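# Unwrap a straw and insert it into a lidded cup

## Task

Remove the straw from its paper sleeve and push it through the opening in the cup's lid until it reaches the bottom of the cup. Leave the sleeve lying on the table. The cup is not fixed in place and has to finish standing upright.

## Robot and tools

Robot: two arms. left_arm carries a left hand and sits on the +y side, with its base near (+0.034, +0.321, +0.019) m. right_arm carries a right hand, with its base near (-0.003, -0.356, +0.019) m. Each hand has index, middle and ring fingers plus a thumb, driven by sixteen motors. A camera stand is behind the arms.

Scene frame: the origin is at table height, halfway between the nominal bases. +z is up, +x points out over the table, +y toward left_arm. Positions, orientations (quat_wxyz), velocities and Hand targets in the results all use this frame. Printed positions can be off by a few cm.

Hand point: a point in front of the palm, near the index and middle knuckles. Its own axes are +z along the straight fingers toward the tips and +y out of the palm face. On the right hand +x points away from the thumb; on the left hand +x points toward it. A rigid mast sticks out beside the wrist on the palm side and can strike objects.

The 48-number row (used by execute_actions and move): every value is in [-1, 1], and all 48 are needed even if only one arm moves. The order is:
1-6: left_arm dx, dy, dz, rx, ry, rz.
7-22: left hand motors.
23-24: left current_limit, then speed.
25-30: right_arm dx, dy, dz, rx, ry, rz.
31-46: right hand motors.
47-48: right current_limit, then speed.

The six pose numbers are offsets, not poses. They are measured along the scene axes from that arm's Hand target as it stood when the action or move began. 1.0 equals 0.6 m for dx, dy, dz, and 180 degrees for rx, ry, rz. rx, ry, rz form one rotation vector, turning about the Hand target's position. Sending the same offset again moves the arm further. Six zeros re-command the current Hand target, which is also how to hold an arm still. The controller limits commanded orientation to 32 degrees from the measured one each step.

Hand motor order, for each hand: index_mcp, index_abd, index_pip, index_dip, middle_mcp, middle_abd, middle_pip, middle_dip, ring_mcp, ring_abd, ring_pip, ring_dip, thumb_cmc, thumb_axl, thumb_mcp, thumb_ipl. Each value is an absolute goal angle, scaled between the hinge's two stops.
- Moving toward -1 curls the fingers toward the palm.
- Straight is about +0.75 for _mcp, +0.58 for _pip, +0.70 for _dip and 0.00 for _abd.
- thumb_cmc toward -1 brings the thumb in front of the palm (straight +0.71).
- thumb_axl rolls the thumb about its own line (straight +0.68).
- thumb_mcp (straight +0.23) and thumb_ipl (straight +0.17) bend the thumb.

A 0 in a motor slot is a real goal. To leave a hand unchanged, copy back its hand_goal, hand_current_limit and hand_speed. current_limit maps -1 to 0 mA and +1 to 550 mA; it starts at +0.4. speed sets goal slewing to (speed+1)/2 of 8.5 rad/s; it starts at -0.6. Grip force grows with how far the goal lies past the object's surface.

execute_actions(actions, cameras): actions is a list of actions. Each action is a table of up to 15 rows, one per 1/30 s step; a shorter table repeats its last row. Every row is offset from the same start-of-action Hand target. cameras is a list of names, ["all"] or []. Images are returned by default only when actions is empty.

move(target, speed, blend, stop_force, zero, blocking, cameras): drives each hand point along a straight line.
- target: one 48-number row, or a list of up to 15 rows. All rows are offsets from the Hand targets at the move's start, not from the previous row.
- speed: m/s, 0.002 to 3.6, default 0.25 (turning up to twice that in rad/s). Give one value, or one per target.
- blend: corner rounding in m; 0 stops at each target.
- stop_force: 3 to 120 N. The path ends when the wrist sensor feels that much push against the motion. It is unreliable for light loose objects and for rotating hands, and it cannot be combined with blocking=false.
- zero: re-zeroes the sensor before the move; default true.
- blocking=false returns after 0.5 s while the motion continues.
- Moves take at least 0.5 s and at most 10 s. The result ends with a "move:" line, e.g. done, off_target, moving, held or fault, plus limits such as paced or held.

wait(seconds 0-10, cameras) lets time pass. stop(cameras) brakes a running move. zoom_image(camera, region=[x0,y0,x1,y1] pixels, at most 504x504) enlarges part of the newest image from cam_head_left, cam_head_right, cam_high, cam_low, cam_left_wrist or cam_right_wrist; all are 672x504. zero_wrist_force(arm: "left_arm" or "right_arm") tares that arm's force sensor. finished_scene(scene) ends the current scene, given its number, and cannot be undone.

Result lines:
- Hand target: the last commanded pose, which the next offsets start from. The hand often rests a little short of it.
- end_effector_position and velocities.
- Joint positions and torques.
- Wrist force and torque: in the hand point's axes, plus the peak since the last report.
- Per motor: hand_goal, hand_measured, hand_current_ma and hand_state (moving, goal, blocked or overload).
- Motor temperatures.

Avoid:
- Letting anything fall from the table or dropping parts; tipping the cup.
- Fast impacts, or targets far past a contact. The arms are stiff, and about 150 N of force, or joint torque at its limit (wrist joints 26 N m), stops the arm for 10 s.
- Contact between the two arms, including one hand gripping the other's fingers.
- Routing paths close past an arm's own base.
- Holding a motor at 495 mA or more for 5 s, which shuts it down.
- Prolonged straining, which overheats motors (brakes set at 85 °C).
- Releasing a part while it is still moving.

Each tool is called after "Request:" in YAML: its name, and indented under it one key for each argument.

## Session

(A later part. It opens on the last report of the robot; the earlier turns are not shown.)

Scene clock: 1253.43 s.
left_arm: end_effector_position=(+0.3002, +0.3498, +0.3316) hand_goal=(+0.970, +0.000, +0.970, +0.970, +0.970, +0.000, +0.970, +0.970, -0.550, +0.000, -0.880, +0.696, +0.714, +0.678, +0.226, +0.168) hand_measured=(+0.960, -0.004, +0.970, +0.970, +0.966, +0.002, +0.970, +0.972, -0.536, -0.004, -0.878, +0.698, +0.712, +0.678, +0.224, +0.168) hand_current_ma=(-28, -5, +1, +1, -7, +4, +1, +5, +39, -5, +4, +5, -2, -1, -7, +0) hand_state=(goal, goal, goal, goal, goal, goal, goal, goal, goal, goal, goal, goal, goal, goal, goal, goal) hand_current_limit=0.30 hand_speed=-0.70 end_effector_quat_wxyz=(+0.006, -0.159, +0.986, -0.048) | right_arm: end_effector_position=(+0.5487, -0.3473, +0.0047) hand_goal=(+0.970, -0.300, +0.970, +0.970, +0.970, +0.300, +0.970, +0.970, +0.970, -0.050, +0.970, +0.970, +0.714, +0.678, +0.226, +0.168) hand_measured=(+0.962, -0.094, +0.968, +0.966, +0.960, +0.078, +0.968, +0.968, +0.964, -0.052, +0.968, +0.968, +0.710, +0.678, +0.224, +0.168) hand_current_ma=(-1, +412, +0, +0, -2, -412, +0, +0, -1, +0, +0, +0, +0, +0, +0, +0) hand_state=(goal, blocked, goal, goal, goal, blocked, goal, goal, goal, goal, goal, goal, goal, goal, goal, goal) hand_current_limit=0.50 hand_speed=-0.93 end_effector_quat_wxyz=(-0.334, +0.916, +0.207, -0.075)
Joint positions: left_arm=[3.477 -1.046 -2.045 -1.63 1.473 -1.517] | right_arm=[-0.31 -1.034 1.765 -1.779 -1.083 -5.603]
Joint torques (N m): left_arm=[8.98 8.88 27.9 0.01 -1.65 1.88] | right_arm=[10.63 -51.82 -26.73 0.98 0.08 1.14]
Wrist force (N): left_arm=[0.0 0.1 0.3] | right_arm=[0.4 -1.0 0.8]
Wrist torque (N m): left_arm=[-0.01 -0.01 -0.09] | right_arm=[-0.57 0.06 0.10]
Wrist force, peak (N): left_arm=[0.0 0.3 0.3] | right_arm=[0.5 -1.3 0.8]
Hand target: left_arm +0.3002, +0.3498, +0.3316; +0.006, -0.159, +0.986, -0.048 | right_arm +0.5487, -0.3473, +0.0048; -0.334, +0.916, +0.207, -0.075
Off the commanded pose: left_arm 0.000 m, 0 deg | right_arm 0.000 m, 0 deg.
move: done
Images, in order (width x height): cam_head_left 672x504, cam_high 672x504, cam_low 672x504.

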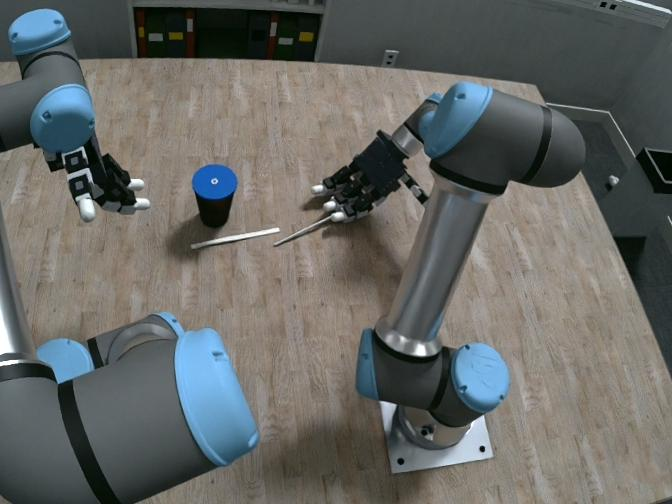

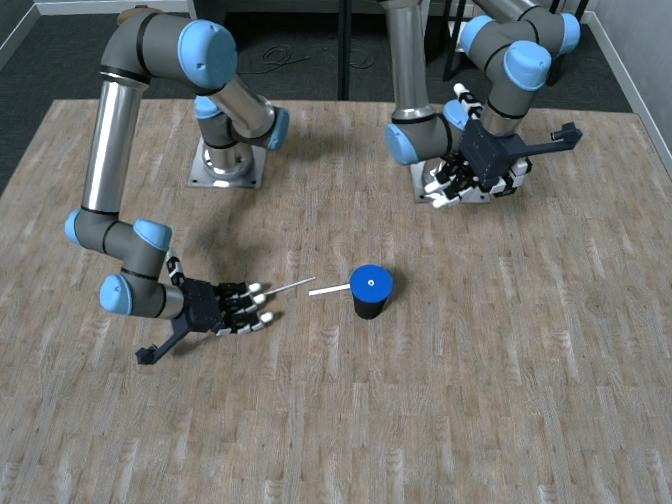

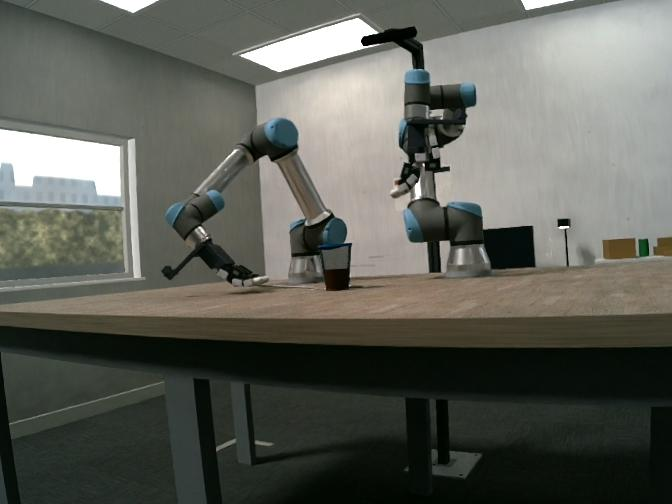

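Request:
move:
  target:
    - [0,0,0,0,0,0,0.97,0.0,0.97,0.97,0.97,0.0,0.97,0.97,-0.55,0.0,-0.88,0.696,0.714,0.678,0.226,0.168,0.3,-0.7,0,0.0,0.1,0,0,0,0.97,-0.3,0.97,0.97,0.97,0.3,0.97,0.97,0.97,-0.05,0.97,0.97,0.714,0.678,0.226,0.168,0.5,-0.93]
  speed: 0.04
  cameras: ["cam_high","cam_head_left","cam_low"]

Request:
zoom_image:
  camera: "cam_low"
  region: [220, 230, 320, 310]

Scene clock: 1260.37 s.
left_arm: end_effector_position=(+0.3002, +0.3498, +0.3316) hand_goal=(+0.970, +0.000, +0.970, +0.970, +0.970, +0.000, +0.970, +0.970, -0.550, +0.000, -0.880, +0.696, +0.714, +0.678, +0.226, +0.168) hand_measured=(+0.960, -0.004, +0.970, +0.970, +0.966, +0.002, +0.970, +0.972, -0.536, -0.004, -0.878, +0.698, +0.712, +0.678, +0.224, +0.168) hand_current_ma=(-28, -5, +1, +1, -7, +4, +1, +5, +39, -5, +4, +5, -2, -1, -7, +0) hand_state=(goal, goal, goal, goal, goal, goal, goal, goal, goal, goal, goal, goal, goal, goal, goal, goal) hand_current_limit=0.30 hand_speed=-0.70 end_effector_quat_wxyz=(+0.006, -0.159, +0.986, -0.048) | right_arm: end_effector_position=(+0.5487, -0.3473, +0.0647) hand_goal=(+0.970, -0.300, +0.970, +0.970, +0.970, +0.300, +0.970, +0.970, +0.970, -0.050, +0.970, +0.970, +0.714, +0.678, +0.226, +0.168) hand_measured=(+0.964, -0.102, +0.968, +0.966, +0.954, +0.078, +0.966, +0.968, +0.964, -0.052, +0.968, +0.968, +0.710, +0.678, +0.224, +0.168) hand_current_ma=(-1, +412, +0, +0, -4, -412, +0, +0, -1, +0, +0, +0, +0, +0, +0, +0) hand_state=(goal, blocked, goal, goal, goal, blocked, goal, goal, goal, goal, goal, goal, goal, goal, goal, goal) hand_current_limit=0.50 hand_speed=-0.93 end_effector_quat_wxyz=(-0.334, +0.916, +0.207, -0.075)
Joint positions: left_arm=[3.477 -1.046 -2.045 -1.63 1.473 -1.517] | right_arm=[-0.31 -1.123 1.717 -1.642 -1.083 -5.603]
Joint torques (N m): left_arm=[8.98 7.86 26.05 0.09 -1.75 2.07] | right_arm=[6.68 -48.81 -27.82 1.07 1.99 -1.14]
Wrist force (N): left_arm=[0.0 0.0 0.1] | right_arm=[0.5 -1.6 1.0]
Wrist torque (N m): left_arm=[-0.01 -0.01 -0.09] | right_arm=[-0.65 0.04 0.10]
Wrist force, peak (N): left_arm=[0.2 0.2 0.3] | right_arm=[0.5 -2.0 0.9]
Hand target: left_arm +0.3002, +0.3498, +0.3316; +0.006, -0.159, +0.986, -0.048 | right_arm +0.5487, -0.3473, +0.0648; -0.334, +0.916, +0.207, -0.075
Off the commanded pose: left_arm 0.000 m, 0 deg | right_arm 0.000 m, 0 deg.
move: done
Images, in order (width x height): cam_head_left 672x504, cam_high 672x504, cam_low 672x504.

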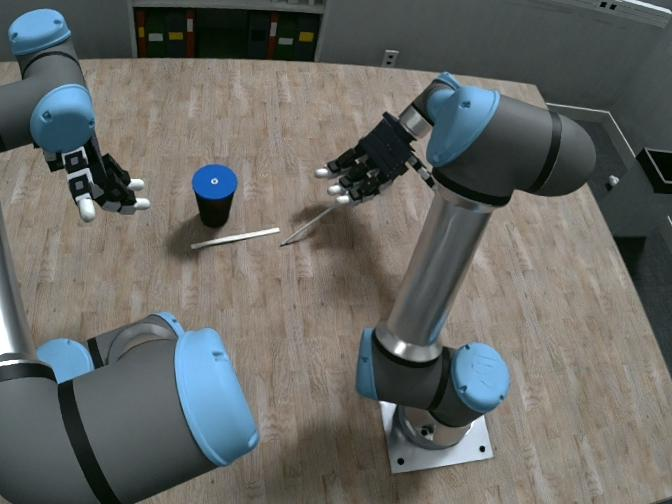

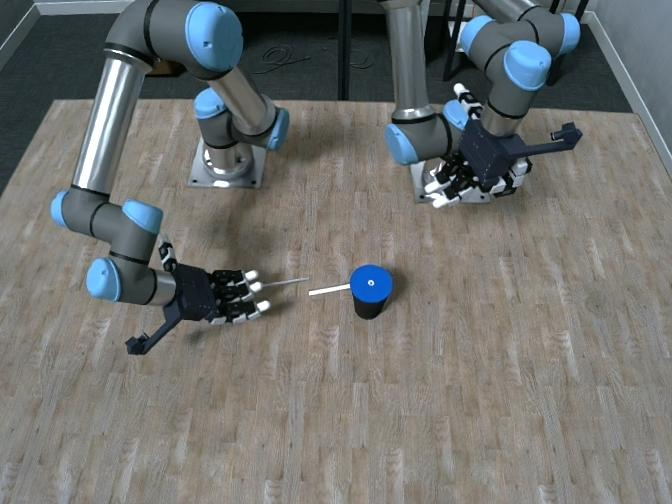

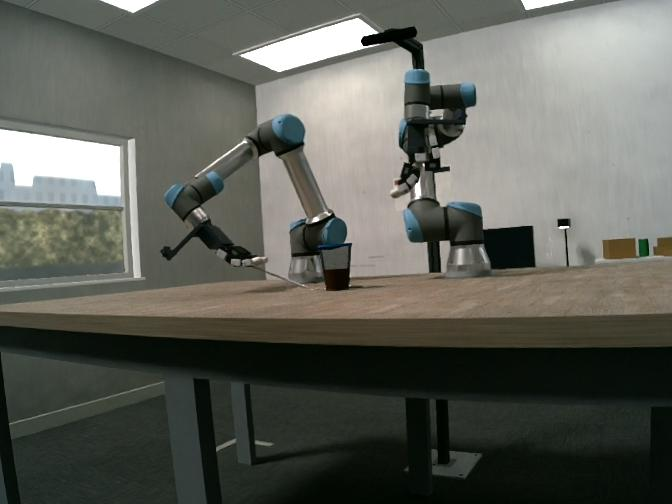

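Scaled by 5.040 from the camera's 672x504 image, which has a finer 960x720 frame.

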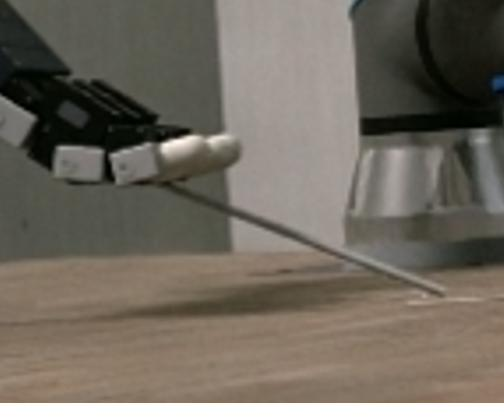

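Request:
move:
  target:
    - [0,0,0,0,0,0,0.97,0.0,0.97,0.97,0.97,0.0,0.97,0.97,-0.55,0.0,-0.88,0.696,0.714,0.678,0.226,0.168,0.3,-0.7,0.0538,0.0288,0.0645,-0.0674,-0.1038,0.0727,0.97,-0.3,0.97,0.97,0.97,0.3,0.97,0.97,0.97,-0.05,0.97,0.97,0.714,0.678,0.226,0.168,0.4,-0.93]
    - [0,0,0,0,0,0,0.97,0.0,0.97,0.97,0.97,0.0,0.97,0.97,-0.55,0.0,-0.88,0.696,0.714,0.678,0.226,0.168,0.3,-0.7,0.0672,0.0838,0.247,-0.1348,-0.2075,0.1454,0.97,-0.3,0.97,0.97,0.97,0.3,0.97,0.97,0.97,-0.05,0.97,0.97,0.714,0.678,0.226,0.168,0.4,-0.93]
  speed: 0.12
  blend: [0.02,0]
  cameras: ["cam_high","cam_head_left","cam_low"]

Request:
zoom_image:
  camera: "cam_low"
  region: [220, 210, 340, 310]

Scene clock: 1305.80 s.
left_arm: end_effector_position=(+0.3002, +0.3498, +0.3316) hand_goal=(+0.970, +0.000, +0.970, +0.970, +0.970, +0.000, +0.970, +0.970, -0.550, +0.000, -0.880, +0.696, +0.714, +0.678, +0.226, +0.168) hand_measured=(+0.960, -0.004, +0.970, +0.970, +0.966, +0.002, +0.970, +0.972, -0.536, -0.004, -0.878, +0.698, +0.712, +0.678, +0.224, +0.168) hand_current_ma=(-28, -5, +1, +1, -7, +4, +1, +5, +39, -5, +4, +5, -2, -1, -7, +0) hand_state=(goal, goal, goal, goal, goal, goal, goal, goal, goal, goal, goal, goal, goal, goal, goal, goal) hand_current_limit=0.30 hand_speed=-0.70 end_effector_quat_wxyz=(+0.006, -0.159, +0.986, -0.048) | right_arm: end_effector_position=(+0.5890, -0.2971, +0.2129) hand_goal=(+0.970, -0.300, +0.970, +0.970, +0.970, +0.300, +0.970, +0.970, +0.970, -0.050, +0.970, +0.970, +0.714, +0.678, +0.226, +0.168) hand_measured=(+0.978, -0.138, +0.978, +0.970, +0.948, +0.098, +0.962, +0.970, +0.964, -0.052, +0.968, +0.968, +0.712, +0.678, +0.224, +0.168) hand_current_ma=(+1, +289, +1, +0, -8, -385, -1, +0, -1, +0, +0, +0, +0, +0, +0, +0) hand_state=(goal, blocked, goal, goal, blocked, blocked, goal, goal, goal, goal, goal, goal, goal, goal, goal, goal) hand_current_limit=0.40 hand_speed=-0.93 end_effector_quat_wxyz=(-0.032, +0.871, +0.479, +0.105) end_effector_velocity=(+0.000, +0.001, +0.003) end_effector_angular_velocity=(-0.003, -0.007, +0.004)
Joint positions: left_arm=[3.477 -1.046 -2.045 -1.63 1.473 -1.517] | right_arm=[-0.089 -1.475 1.953 -2.189 -1.4 -5.798]
Joint velocities: left_arm=[within noise] | right_arm=[0.001 -0.005 0.001 -0.003 -0.002 -0.003]
Joint torques (N m): left_arm=[9.39 7.74 25.92 0.24 -1.49 1.84] | right_arm=[11.9 -35.77 -9.1 -4.74 -1.02 -1.53]
Wrist force (N): left_arm=[0.0 0.2 0.2] | right_arm=[1.4 -1.2 1.0]
Wrist torque (N m): left_arm=[0.01 -0.01 -0.09] | right_arm=[-0.37 -0.20 0.06]
Wrist force, peak (N): left_arm=[0.3 0.1 0.2] | right_arm=[0.6 -2.0 1.3]
Hand target: left_arm +0.3002, +0.3498, +0.3316; +0.006, -0.159, +0.986, -0.048 | right_arm +0.5891, -0.2970, +0.2130; -0.032, +0.871, +0.479, +0.105
Off the commanded pose: left_arm 0.000 m, 0 deg | right_arm 0.000 m, 0 deg.
move: done
Images, in order (width x height): cam_head_left 672x504, cam_high 672x504, cam_low 672x504.

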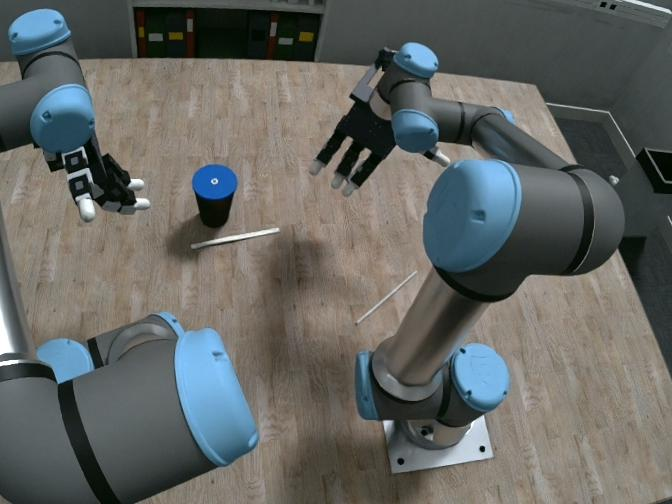

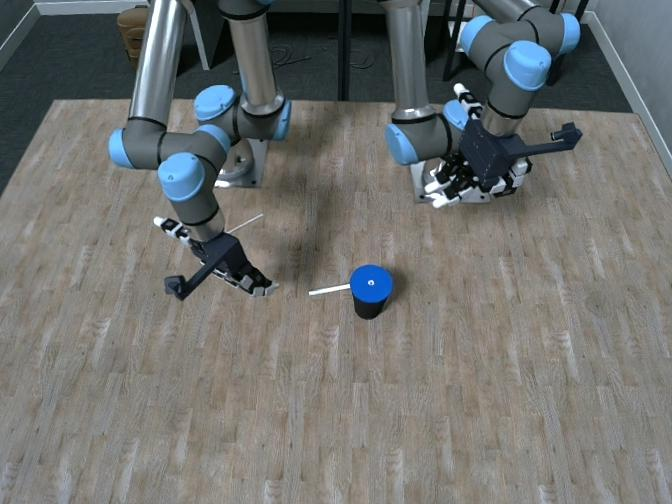

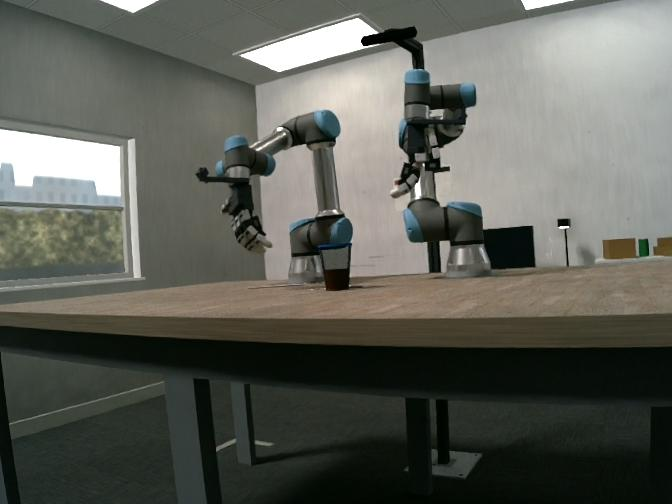

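Scaled by 4.200 from the camera's 672x504 image, which has a finer 960x720 frame.

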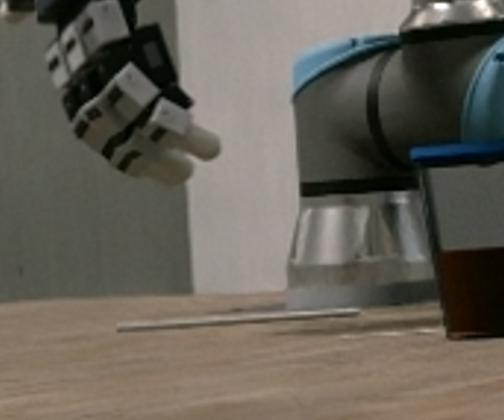

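Request:
move:
  target:
    - [0,0,0,0,0,0,0.97,0.0,0.97,0.97,0.97,0.0,0.97,0.97,-0.55,0.0,-0.88,0.696,0.714,0.678,0.226,0.168,0.3,-0.7,-0.1485,-0.0883,0.345,0.1016,0.1043,-0.651,0.97,0.25,0.97,0.97,0.97,-0.25,0.97,0.97,0.97,-0.35,0.97,0.97,0.714,0.678,0.226,0.168,0.5,-0.4]
    - [0,0,0,0,0,0,0.97,0.0,0.97,0.97,0.97,0.0,0.97,0.97,-0.55,0.0,-0.88,0.696,0.714,0.678,0.226,0.168,0.3,-0.7,-0.1485,-0.0883,0.345,-0.1016,-0.1043,0.651,0.97,0.25,0.97,0.97,0.97,-0.25,0.97,0.97,0.97,-0.35,0.97,0.97,0.714,0.678,0.226,0.168,0.5,-0.4]
    - [0,0,0,0,0,0,0.97,0.0,0.97,0.97,0.97,0.0,0.97,0.97,-0.55,0.0,-0.88,0.696,0.714,0.678,0.226,0.168,0.3,-0.7,-0.2,-0.15,0.25,0.0987,0.2244,-0.0486,0.97,0.25,0.97,0.97,0.97,-0.25,0.97,0.97,0.97,-0.35,0.97,0.97,0.714,0.678,0.226,0.168,0.5,-0.4]
    - [0,0,0,0,0,0,0.97,0.0,0.97,0.97,0.97,0.0,0.97,0.97,-0.55,0.0,-0.88,0.696,0.714,0.678,0.226,0.168,0.3,-0.7,-0.334,-0.2727,-0.305,0.0987,0.2244,-0.0486,0.97,0.25,0.97,0.97,0.97,-0.25,0.97,0.97,0.97,-0.35,0.97,0.97,0.714,0.678,0.226,0.168,0.5,-0.4]
  speed: [0.6,0.6,0.6,0.3]
  blend: [0.02,0.02,0.02,0]
  cameras: ["cam_high","cam_head_left","cam_low","cam_head_right"]

Request:
zoom_image:
  camera: "cam_high"
  region: [180, 190, 280, 260]

Request:
zoom_image:
  camera: "cam_head_left"
  region: [340, 240, 440, 340]

Scene clock: 1384.63 s.
left_arm: end_effector_position=(+0.3002, +0.3498, +0.3316) hand_goal=(+0.970, +0.000, +0.970, +0.970, +0.970, +0.000, +0.970, +0.970, -0.550, +0.000, -0.880, +0.696, +0.714, +0.678, +0.226, +0.168) hand_measured=(+0.960, -0.004, +0.970, +0.970, +0.966, +0.002, +0.970, +0.972, -0.536, -0.004, -0.878, +0.698, +0.712, +0.678, +0.224, +0.168) hand_current_ma=(-28, -5, +1, +1, -7, +4, +1, +5, +39, -5, +4, +5, -2, -1, -7, +0) hand_state=(goal, goal, goal, goal, goal, goal, goal, goal, goal, goal, goal, goal, goal, goal, goal, goal) hand_current_limit=0.30 hand_speed=-0.70 end_effector_quat_wxyz=(+0.006, -0.159, +0.986, -0.048) | right_arm: end_effector_position=(+0.3886, -0.4606, +0.0302) hand_goal=(+0.970, +0.250, +0.970, +0.970, +0.970, -0.250, +0.970, +0.970, +0.970, -0.350, +0.970, +0.970, +0.714, +0.678, +0.226, +0.168) hand_measured=(+0.964, +0.246, +0.970, +0.970, +0.962, -0.246, +0.964, +0.970, +0.962, -0.346, +0.968, +0.968, +0.710, +0.678, +0.224, +0.168) hand_current_ma=(-1, +0, +0, +0, -1, +0, -1, +0, -1, +0, +0, +0, +0, +0, +0, +0) hand_state=(goal, goal, goal, goal, goal, goal, goal, goal, goal, goal, goal, goal, goal, goal, goal, goal) hand_current_limit=0.50 hand_speed=-0.40 end_effector_quat_wxyz=(-0.317, +0.872, +0.351, -0.127)
Joint positions: left_arm=[3.477 -1.046 -2.045 -1.63 1.473 -1.517] | right_arm=[-0.582 -1.316 2.071 -1.64 -1.429 0.169]
Joint torques (N m): left_arm=[8.66 9.71 26.05 0.37 -1.96 1.85] | right_arm=[-13.11 -11.63 -5.76 -2.42 -1.1 -1.35]
Wrist force (N): left_arm=[0.1 -0.1 0.2] | right_arm=[0.1 -2.1 0.9]
Wrist torque (N m): left_arm=[-0.03 -0.02 -0.08] | right_arm=[-0.65 0.08 0.00]
Wrist force, peak (N): left_arm=[0.0 0.1 0.4] | right_arm=[0.6 -2.6 0.2]
Hand target: left_arm +0.3002, +0.3498, +0.3316; +0.006, -0.159, +0.986, -0.048 | right_arm +0.3887, -0.4606, +0.0300; -0.317, +0.872, +0.351, -0.127
Off the commanded pose: left_arm 0.000 m, 0 deg | right_arm 0.000 m, 0 deg.
move: done
Images, in order (width x height): cam_head_left 672x504, cam_head_right 672x504, cam_high 672x504, cam_low 672x504.

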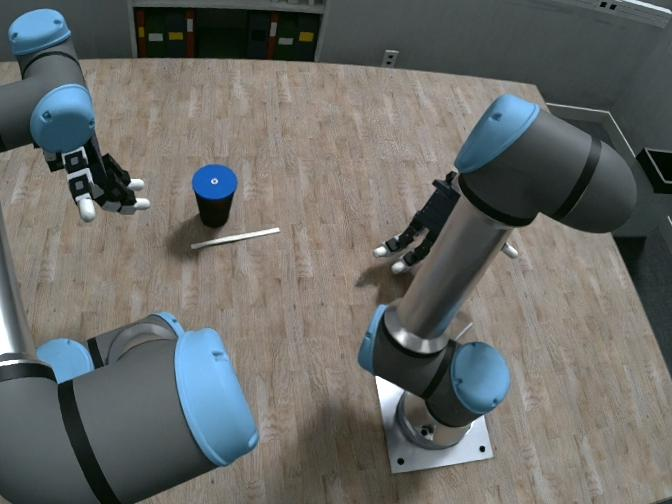

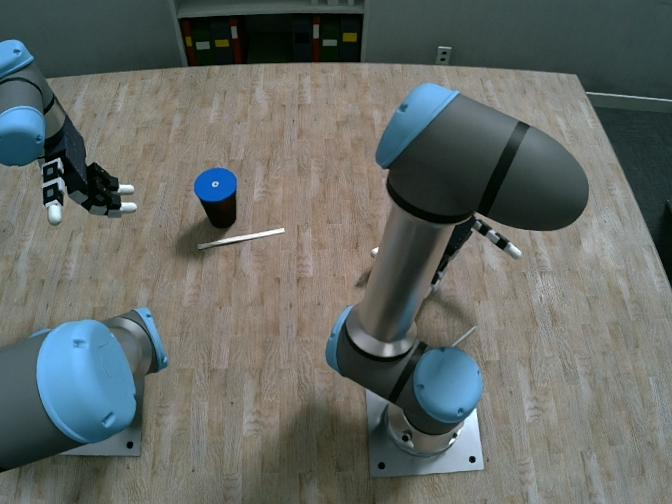

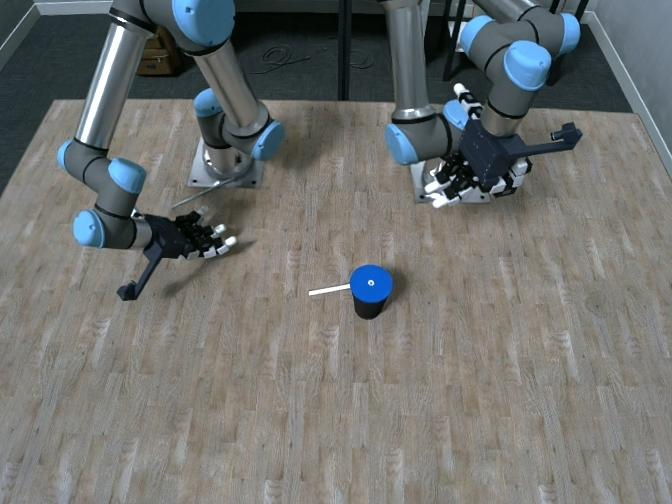

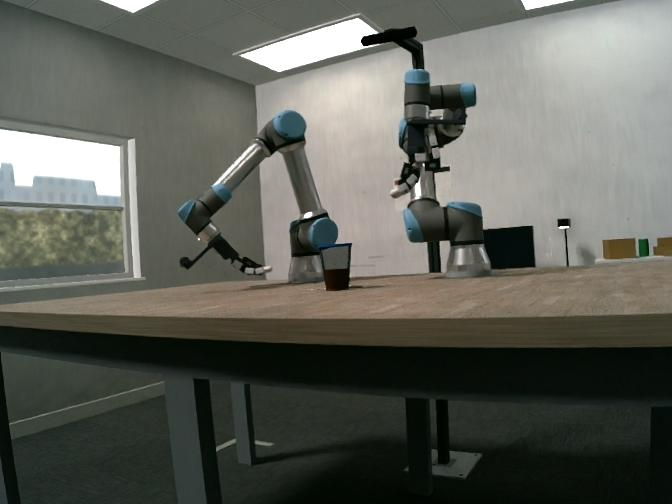

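Scaled by 5.040 from the camera's 672x504 image, which has a finer 960x720 frame.

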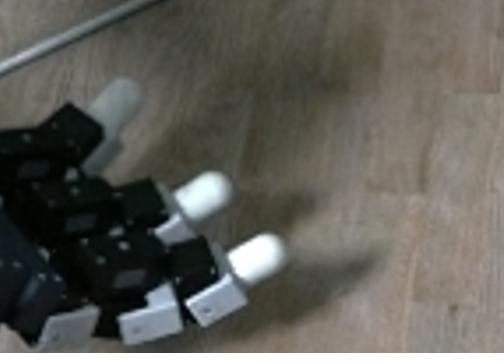

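Scaled by 5.040 from the camera's 672x504 image, which has a finer 960x720 frame.

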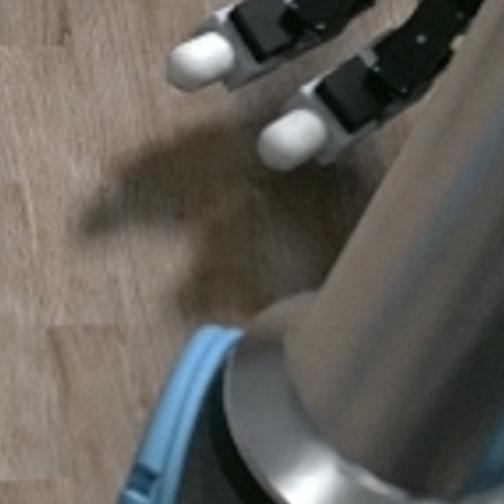

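Request:
zoom_image:
  camera: "cam_high"
  region: [160, 150, 280, 230]

Request:
zoom_image:
  camera: "cam_head_right"
  region: [400, 290, 520, 400]

Request:
zoom_image:
  camera: "cam_low"
  region: [230, 230, 350, 310]

Scaled by 4.200 from the camera's 672x504 image, which has a finer 960x720 frame.

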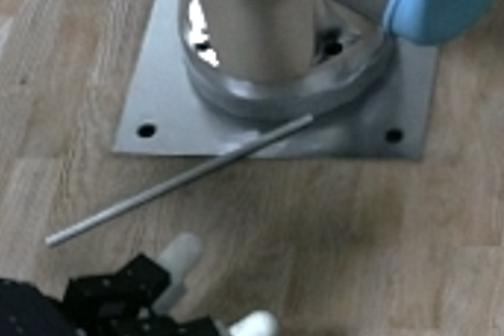

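Scaled by 4.200 from the camera's 672x504 image, which has a finer 960x720 frame.

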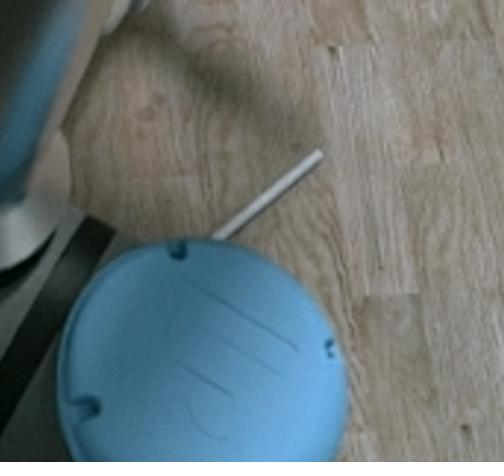

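Scaled by 4.200 from the camera's 672x504 image, which has a finer 960x720 frame.

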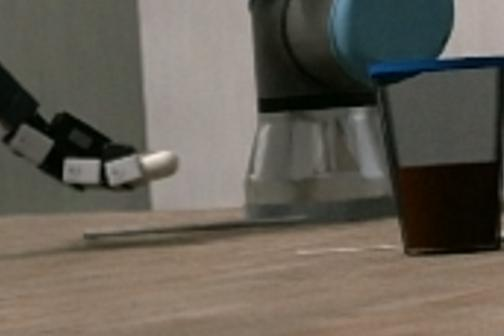

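Request:
move:
  target:
    - [0,0,0,0,0,0,0.97,0.0,0.97,0.97,0.97,0.0,0.97,0.97,-0.55,0.0,-0.88,0.696,0.714,0.678,0.226,0.168,0.3,-0.7,-0.2913,-0.1905,0.06,0,0,-0.05,0.97,0.15,0.97,0.97,0.97,-0.15,0.97,0.97,0.97,-0.25,0.97,0.97,0.714,0.678,0.226,0.168,0.5,-0.4]
  speed: 0.2
  cameras: ["cam_high","cam_head_left","cam_head_right","cam_low"]

Request:
zoom_image:
  camera: "cam_high"
  region: [130, 150, 250, 230]

Request:
zoom_image:
  camera: "cam_low"
  region: [230, 230, 350, 310]

Scene clock: 1415.60 s.
left_arm: end_effector_position=(+0.3002, +0.3498, +0.3316) hand_goal=(+0.970, +0.000, +0.970, +0.970, +0.970, +0.000, +0.970, +0.970, -0.550, +0.000, -0.880, +0.696, +0.714, +0.678, +0.226, +0.168) hand_measured=(+0.960, -0.004, +0.970, +0.970, +0.966, +0.002, +0.970, +0.972, -0.536, -0.004, -0.878, +0.698, +0.712, +0.678, +0.224, +0.168) hand_current_ma=(-28, -5, +1, +1, -7, +4, +1, +5, +39, -5, +4, +5, -2, -1, -7, +0) hand_state=(goal, goal, goal, goal, goal, goal, goal, goal, goal, goal, goal, goal, goal, goal, goal, goal) hand_current_limit=0.30 hand_speed=-0.70 end_effector_quat_wxyz=(+0.006, -0.159, +0.986, -0.048) | right_arm: end_effector_position=(+0.2140, -0.5748, +0.0660) hand_goal=(+0.970, +0.150, +0.970, +0.970, +0.970, -0.150, +0.970, +0.970, +0.970, -0.250, +0.970, +0.970, +0.714, +0.678, +0.226, +0.168) hand_measured=(+0.964, +0.152, +0.970, +0.970, +0.962, -0.152, +0.964, +0.970, +0.962, -0.252, +0.968, +0.968, +0.710, +0.678, +0.224, +0.168) hand_current_ma=(-1, +0, +0, +0, -1, +0, -1, +0, -1, +0, +0, +0, +0, +0, +0, +0) hand_state=(goal, goal, goal, goal, goal, goal, goal, goal, goal, goal, goal, goal, goal, goal, goal, goal) hand_current_limit=0.50 hand_speed=-0.40 end_effector_quat_wxyz=(-0.326, +0.897, +0.281, -0.102)
Joint positions: left_arm=[3.477 -1.046 -2.045 -1.63 1.473 -1.517] | right_arm=[-1.111 -1.599 2.277 -1.556 -1.667 -0.117]
Joint torques (N m): left_arm=[8.15 8.32 26.71 0.41 -1.71 1.74] | right_arm=[-11.1 -28.92 -5.96 1.7 -1.33 -1.63]
Wrist force (N): left_arm=[0.0 0.1 0.1] | right_arm=[0.2 -1.5 0.7]
Wrist torque (N m): left_arm=[0.01 -0.01 -0.10] | right_arm=[-0.49 0.04 0.07]
Wrist force, peak (N): left_arm=[0.2 -0.1 0.4] | right_arm=[0.0 -2.2 1.0]
Hand target: left_arm +0.3002, +0.3498, +0.3316; +0.006, -0.159, +0.986, -0.048 | right_arm +0.2139, -0.5749, +0.0660; -0.326, +0.897, +0.281, -0.102
Off the commanded pose: left_arm 0.000 m, 0 deg | right_arm 0.000 m, 0 deg.
move: done
Images, in order (width x height): cam_head_left 672x504, cam_head_right 672x504, cam_high 672x504, cam_low 672x504.

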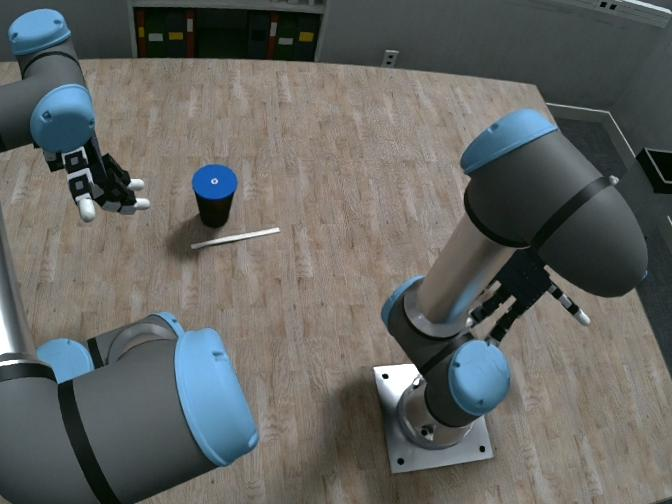

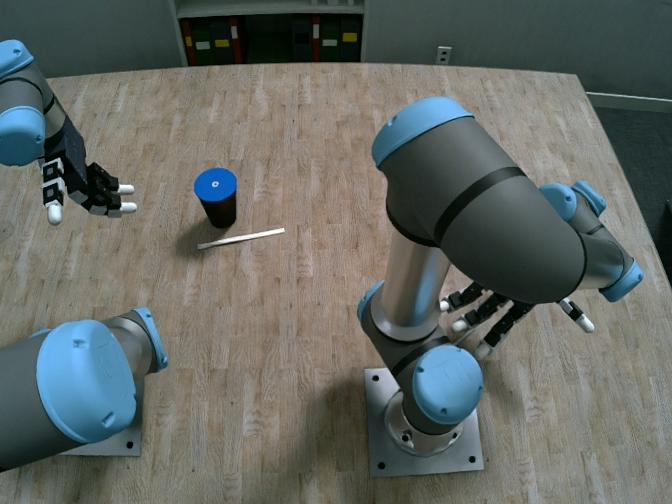

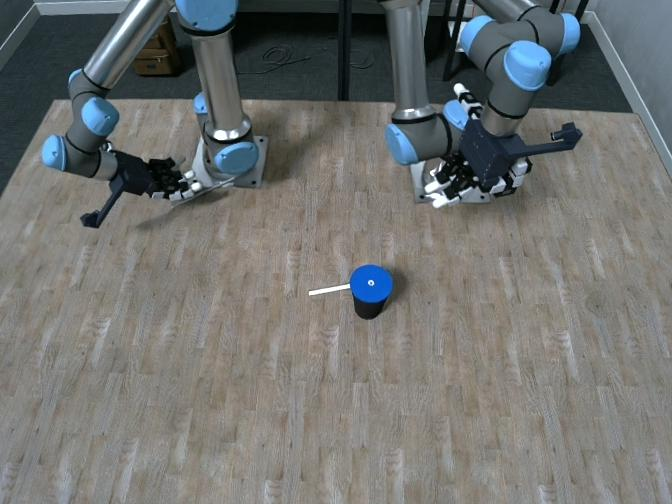

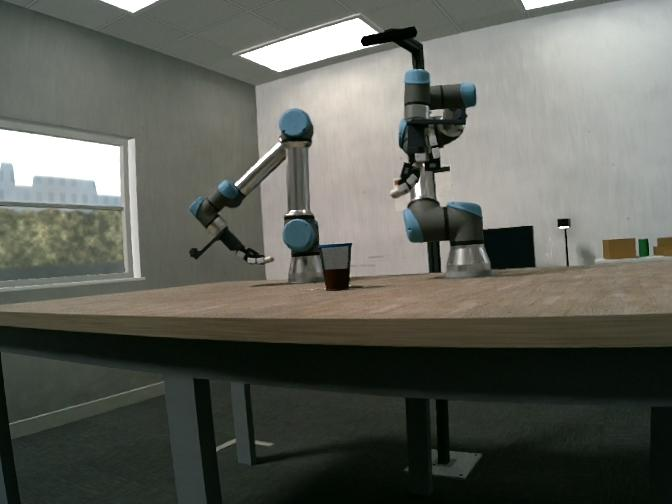

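Scaled by 4.200 from the camera's 672x504 image, which has a finer 960x720 frame.

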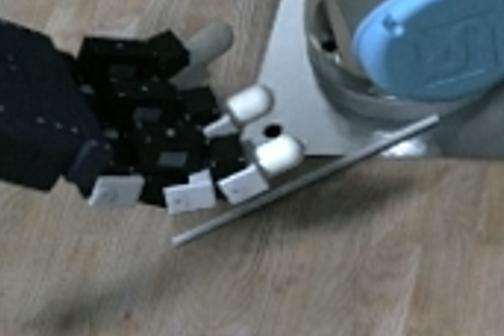

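Scaled by 4.200 from the camera's 672x504 image, which has a finer 960x720 frame.

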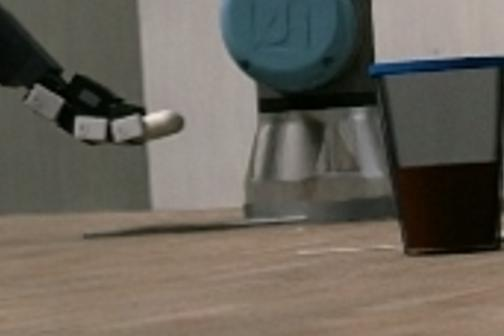

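Request:
move:
  target:
    - [0,0,0,0,0,0,0.97,0.0,0.97,0.97,0.97,0.0,0.97,0.97,-0.55,0.0,-0.88,0.696,0.714,0.678,0.226,0.168,0.3,-0.7,0.074,0.0177,0,0,0,0,0.97,0.15,0.97,0.97,0.97,-0.15,0.97,0.97,0.97,-0.25,0.97,0.97,0.714,0.678,0.226,0.168,0.5,-0.4]
    - [0,0,0,0,0,0,0.97,0.0,0.97,0.97,0.97,0.0,0.97,0.97,-0.55,0.0,-0.88,0.696,0.714,0.678,0.226,0.168,0.3,-0.7,0.074,0.0177,-0.07,0,0,0,0.97,0.15,0.97,0.97,0.97,-0.15,0.97,0.97,0.97,-0.25,0.97,0.97,0.714,0.678,0.226,0.168,0.5,-0.4]
  speed: 0.12
  cameras: ["cam_high","cam_head_right","cam_low"]

Request:
zoom_image:
  camera: "cam_high"
  region: [150, 160, 250, 230]

Request:
zoom_image:
  camera: "cam_head_right"
  region: [420, 270, 540, 370]

Request:
zoom_image:
  camera: "cam_low"
  region: [230, 250, 320, 300]

Scene clock: 1428.07 s.
left_arm: end_effector_position=(+0.3002, +0.3498, +0.3316) hand_goal=(+0.970, +0.000, +0.970, +0.970, +0.970, +0.000, +0.970, +0.970, -0.550, +0.000, -0.880, +0.696, +0.714, +0.678, +0.226, +0.168) hand_measured=(+0.960, -0.004, +0.970, +0.970, +0.966, +0.002, +0.970, +0.972, -0.536, -0.004, -0.878, +0.698, +0.712, +0.678, +0.224, +0.168) hand_current_ma=(-28, -5, +1, +1, -7, +4, +1, +5, +39, -5, +4, +5, -2, -1, -7, +0) hand_state=(goal, goal, goal, goal, goal, goal, goal, goal, goal, goal, goal, goal, goal, goal, goal, goal) hand_current_limit=0.30 hand_speed=-0.70 end_effector_quat_wxyz=(+0.006, -0.159, +0.986, -0.048) | right_arm: end_effector_position=(+0.2583, -0.5643, +0.0242) hand_goal=(+0.970, +0.150, +0.970, +0.970, +0.970, -0.150, +0.970, +0.970, +0.970, -0.250, +0.970, +0.970, +0.714, +0.678, +0.226, +0.168) hand_measured=(+0.964, +0.152, +0.970, +0.970, +0.962, -0.152, +0.964, +0.970, +0.962, -0.252, +0.968, +0.968, +0.710, +0.678, +0.224, +0.168) hand_current_ma=(-1, +0, +0, +0, -1, +0, -1, +0, -1, +0, +0, +0, +0, +0, +0, +0) hand_state=(goal, goal, goal, goal, goal, goal, goal, goal, goal, goal, goal, goal, goal, goal, goal, goal) hand_current_limit=0.50 hand_speed=-0.40 end_effector_quat_wxyz=(-0.326, +0.897, +0.281, -0.102)
Joint positions: left_arm=[3.477 -1.046 -2.045 -1.63 1.473 -1.517] | right_arm=[-0.997 -1.449 2.26 -1.685 -1.594 -0.03]
Joint torques (N m): left_arm=[8.81 8.97 26.59 0.51 -1.37 2.02] | right_arm=[13.44 -6.1 -4.46 -2.52 1.77 1.74]
Wrist force (N): left_arm=[0.1 0.1 -0.1] | right_arm=[0.0 -1.6 0.8]
Wrist torque (N m): left_arm=[0.02 -0.02 -0.08] | right_arm=[-0.54 0.04 -0.01]
Wrist force, peak (N): left_arm=[0.2 0.1 0.3] | right_arm=[-0.3 -2.6 0.2]
Hand target: left_arm +0.3002, +0.3498, +0.3316; +0.006, -0.159, +0.986, -0.048 | right_arm +0.2583, -0.5643, +0.0240; -0.326, +0.897, +0.281, -0.102
Off the commanded pose: left_arm 0.000 m, 0 deg | right_arm 0.000 m, 0 deg.
move: done
Images, in order (width x height): cam_head_right 672x504, cam_high 672x504, cam_low 672x504.

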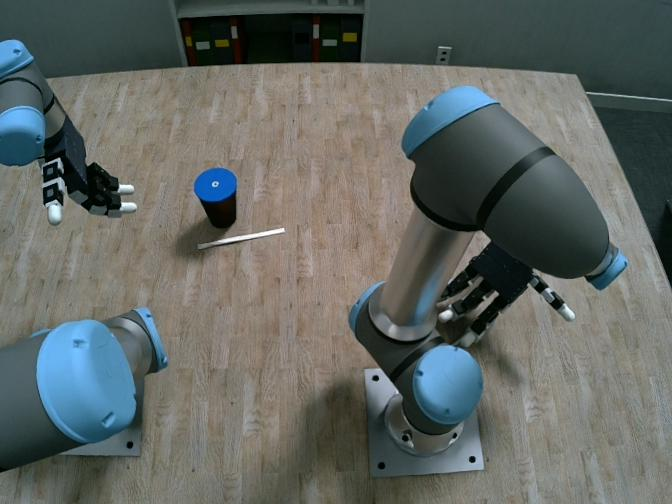

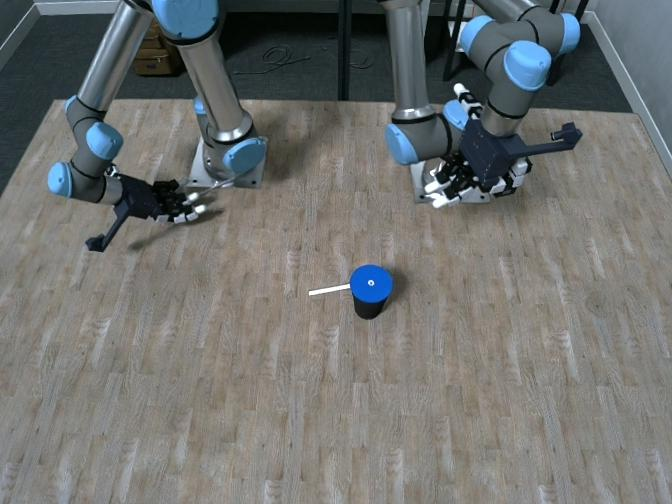

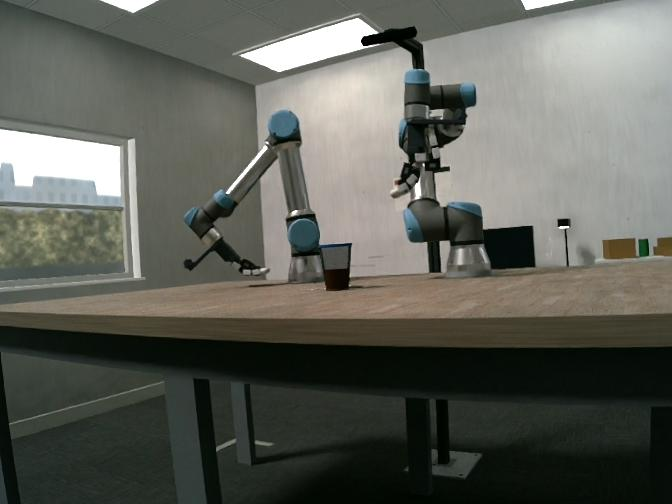

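Scaled by 5.040 from the camera's 672x504 image, which has a finer 960x720 frame.

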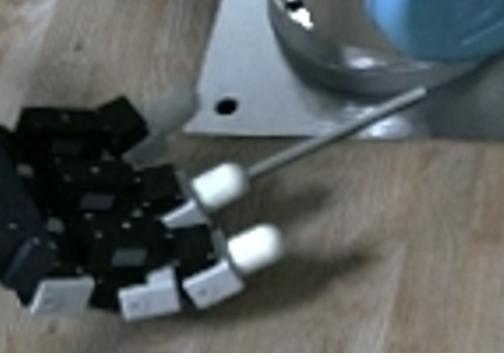

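Scaled by 4.200 from the camera's 672x504 image, which has a finer 960x720 frame.

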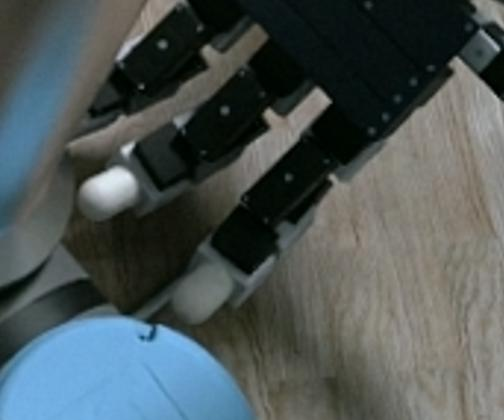

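Scaled by 5.600 from the camera's 672x504 image, which has a finer 960x720 frame.

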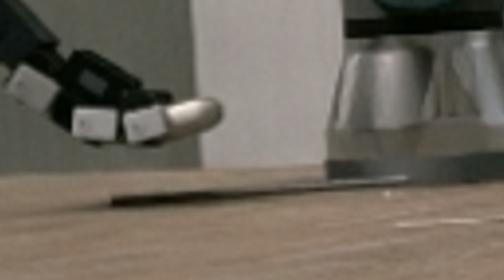

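Request:
move:
  target:
    - [0,0,0,0,0,0,0.97,0.0,0.97,0.97,0.97,0.0,0.97,0.97,-0.55,0.0,-0.88,0.696,0.714,0.678,0.226,0.168,0.3,-0.7,-0.0102,-0.0057,-0.045,0,0,0,0.97,0.15,0.97,0.97,0.97,-0.15,0.97,0.97,0.97,-0.25,0.97,0.97,0.714,0.678,0.226,0.168,0.5,-0.4]
    - [0,0,0,0,0,0,0.97,0.0,0.97,0.97,0.97,0.0,0.97,0.97,-0.55,0.0,-0.88,0.696,0.714,0.678,0.226,0.168,0.3,-0.7,-0.0102,-0.0057,-0.1,0,0,0,0.97,0.15,0.97,0.97,0.97,-0.15,0.97,0.97,0.97,-0.25,0.97,0.97,0.714,0.678,0.226,0.168,0.5,-0.4]
  speed: [0.04,0.012]
  stop_force: 3
  cameras: ["cam_high","cam_low"]

Request:
zoom_image:
  camera: "cam_high"
  region: [150, 160, 250, 230]

Request:
zoom_image:
  camera: "cam_low"
  region: [230, 250, 320, 300]

Scene clock: 1437.40 s.
left_arm: end_effector_position=(+0.3002, +0.3498, +0.3316) hand_goal=(+0.970, +0.000, +0.970, +0.970, +0.970, +0.000, +0.970, +0.970, -0.550, +0.000, -0.880, +0.696, +0.714, +0.678, +0.226, +0.168) hand_measured=(+0.960, -0.004, +0.970, +0.970, +0.966, +0.002, +0.970, +0.972, -0.536, -0.004, -0.878, +0.698, +0.712, +0.678, +0.224, +0.168) hand_current_ma=(-28, -5, +1, +1, -7, +4, +1, +5, +39, -5, +4, +5, -2, -1, -7, +0) hand_state=(goal, goal, goal, goal, goal, goal, goal, goal, goal, goal, goal, goal, goal, goal, goal, goal) hand_current_limit=0.30 hand_speed=-0.70 end_effector_quat_wxyz=(+0.006, -0.159, +0.986, -0.048) | right_arm: end_effector_position=(+0.2521, -0.5677, -0.0153) hand_goal=(+0.970, +0.150, +0.970, +0.970, +0.970, -0.150, +0.970, +0.970, +0.970, -0.250, +0.970, +0.970, +0.714, +0.678, +0.226, +0.168) hand_measured=(+0.964, +0.152, +0.970, +0.970, +0.964, -0.152, +0.968, +0.970, +0.966, -0.252, +0.970, +0.968, +0.710, +0.678, +0.224, +0.168) hand_current_ma=(+0, +0, +0, +0, +0, +0, +0, +0, +0, +0, +0, +0, +0, +0, +0, +0) hand_state=(goal, goal, goal, goal, goal, goal, goal, goal, goal, goal, goal, goal, goal, goal, goal, goal) hand_current_limit=0.50 hand_speed=-0.40 end_effector_quat_wxyz=(-0.326, +0.897, +0.281, -0.102)
Joint positions: left_arm=[3.477 -1.046 -2.045 -1.63 1.473 -1.517] | right_arm=[-1.015 -1.36 2.304 -1.818 -1.605 -0.043]
Joint torques (N m): left_arm=[9.7 8.45 27.59 0.4 -1.55 1.91] | right_arm=[-10 -34.45 -22.95 1.65 -1.07 -1.24]
Wrist force (N): left_arm=[0.0 0.1 0.2] | right_arm=[-0.4 -1.9 0.3]
Wrist torque (N m): left_arm=[0.00 -0.01 -0.09] | right_arm=[-0.47 0.14 0.01]
Wrist force, peak (N): left_arm=[-0.2 0.3 0.1] | right_arm=[0.0 -2.6 -2.9]
Hand target: left_arm +0.3002, +0.3498, +0.3316; +0.006, -0.159, +0.986, -0.048 | right_arm +0.2521, -0.5677, -0.0153; -0.326, +0.897, +0.281, -0.102 (not the last commanded pose)
Off the commanded pose: left_arm 0.000 m, 0 deg | right_arm 0.021 m, 0 deg.
move: contact (right_arm); path passed 1 of 2 targets
Images, in order (width x height): cam_high 672x504, cam_low 672x504.

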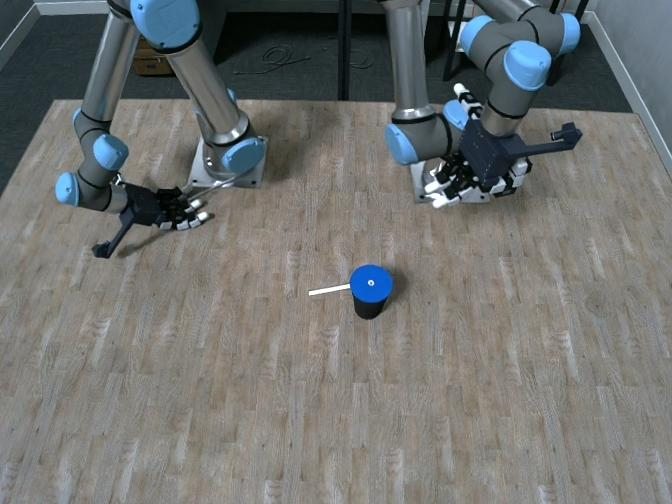

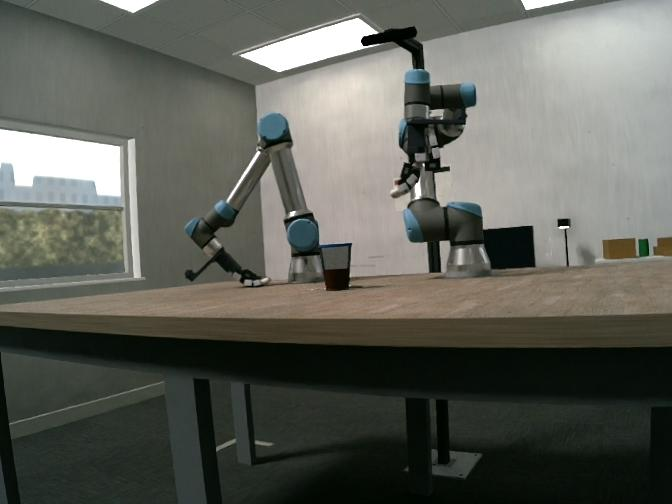

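Scaled by 5.040 from the camera's 672x504 image, which has a finer 960x720 frame.

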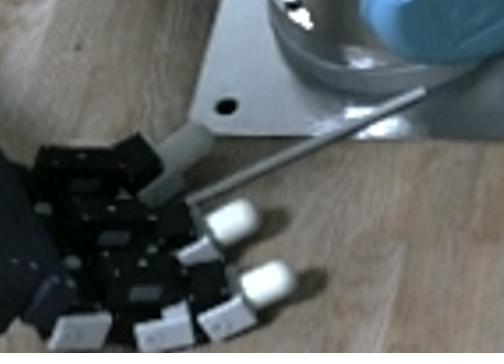

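Scaled by 5.600 from the camera's 672x504 image, which has a finer 960x720 frame.

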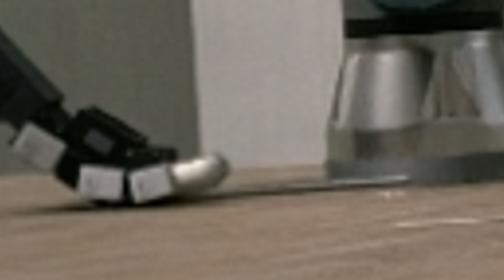

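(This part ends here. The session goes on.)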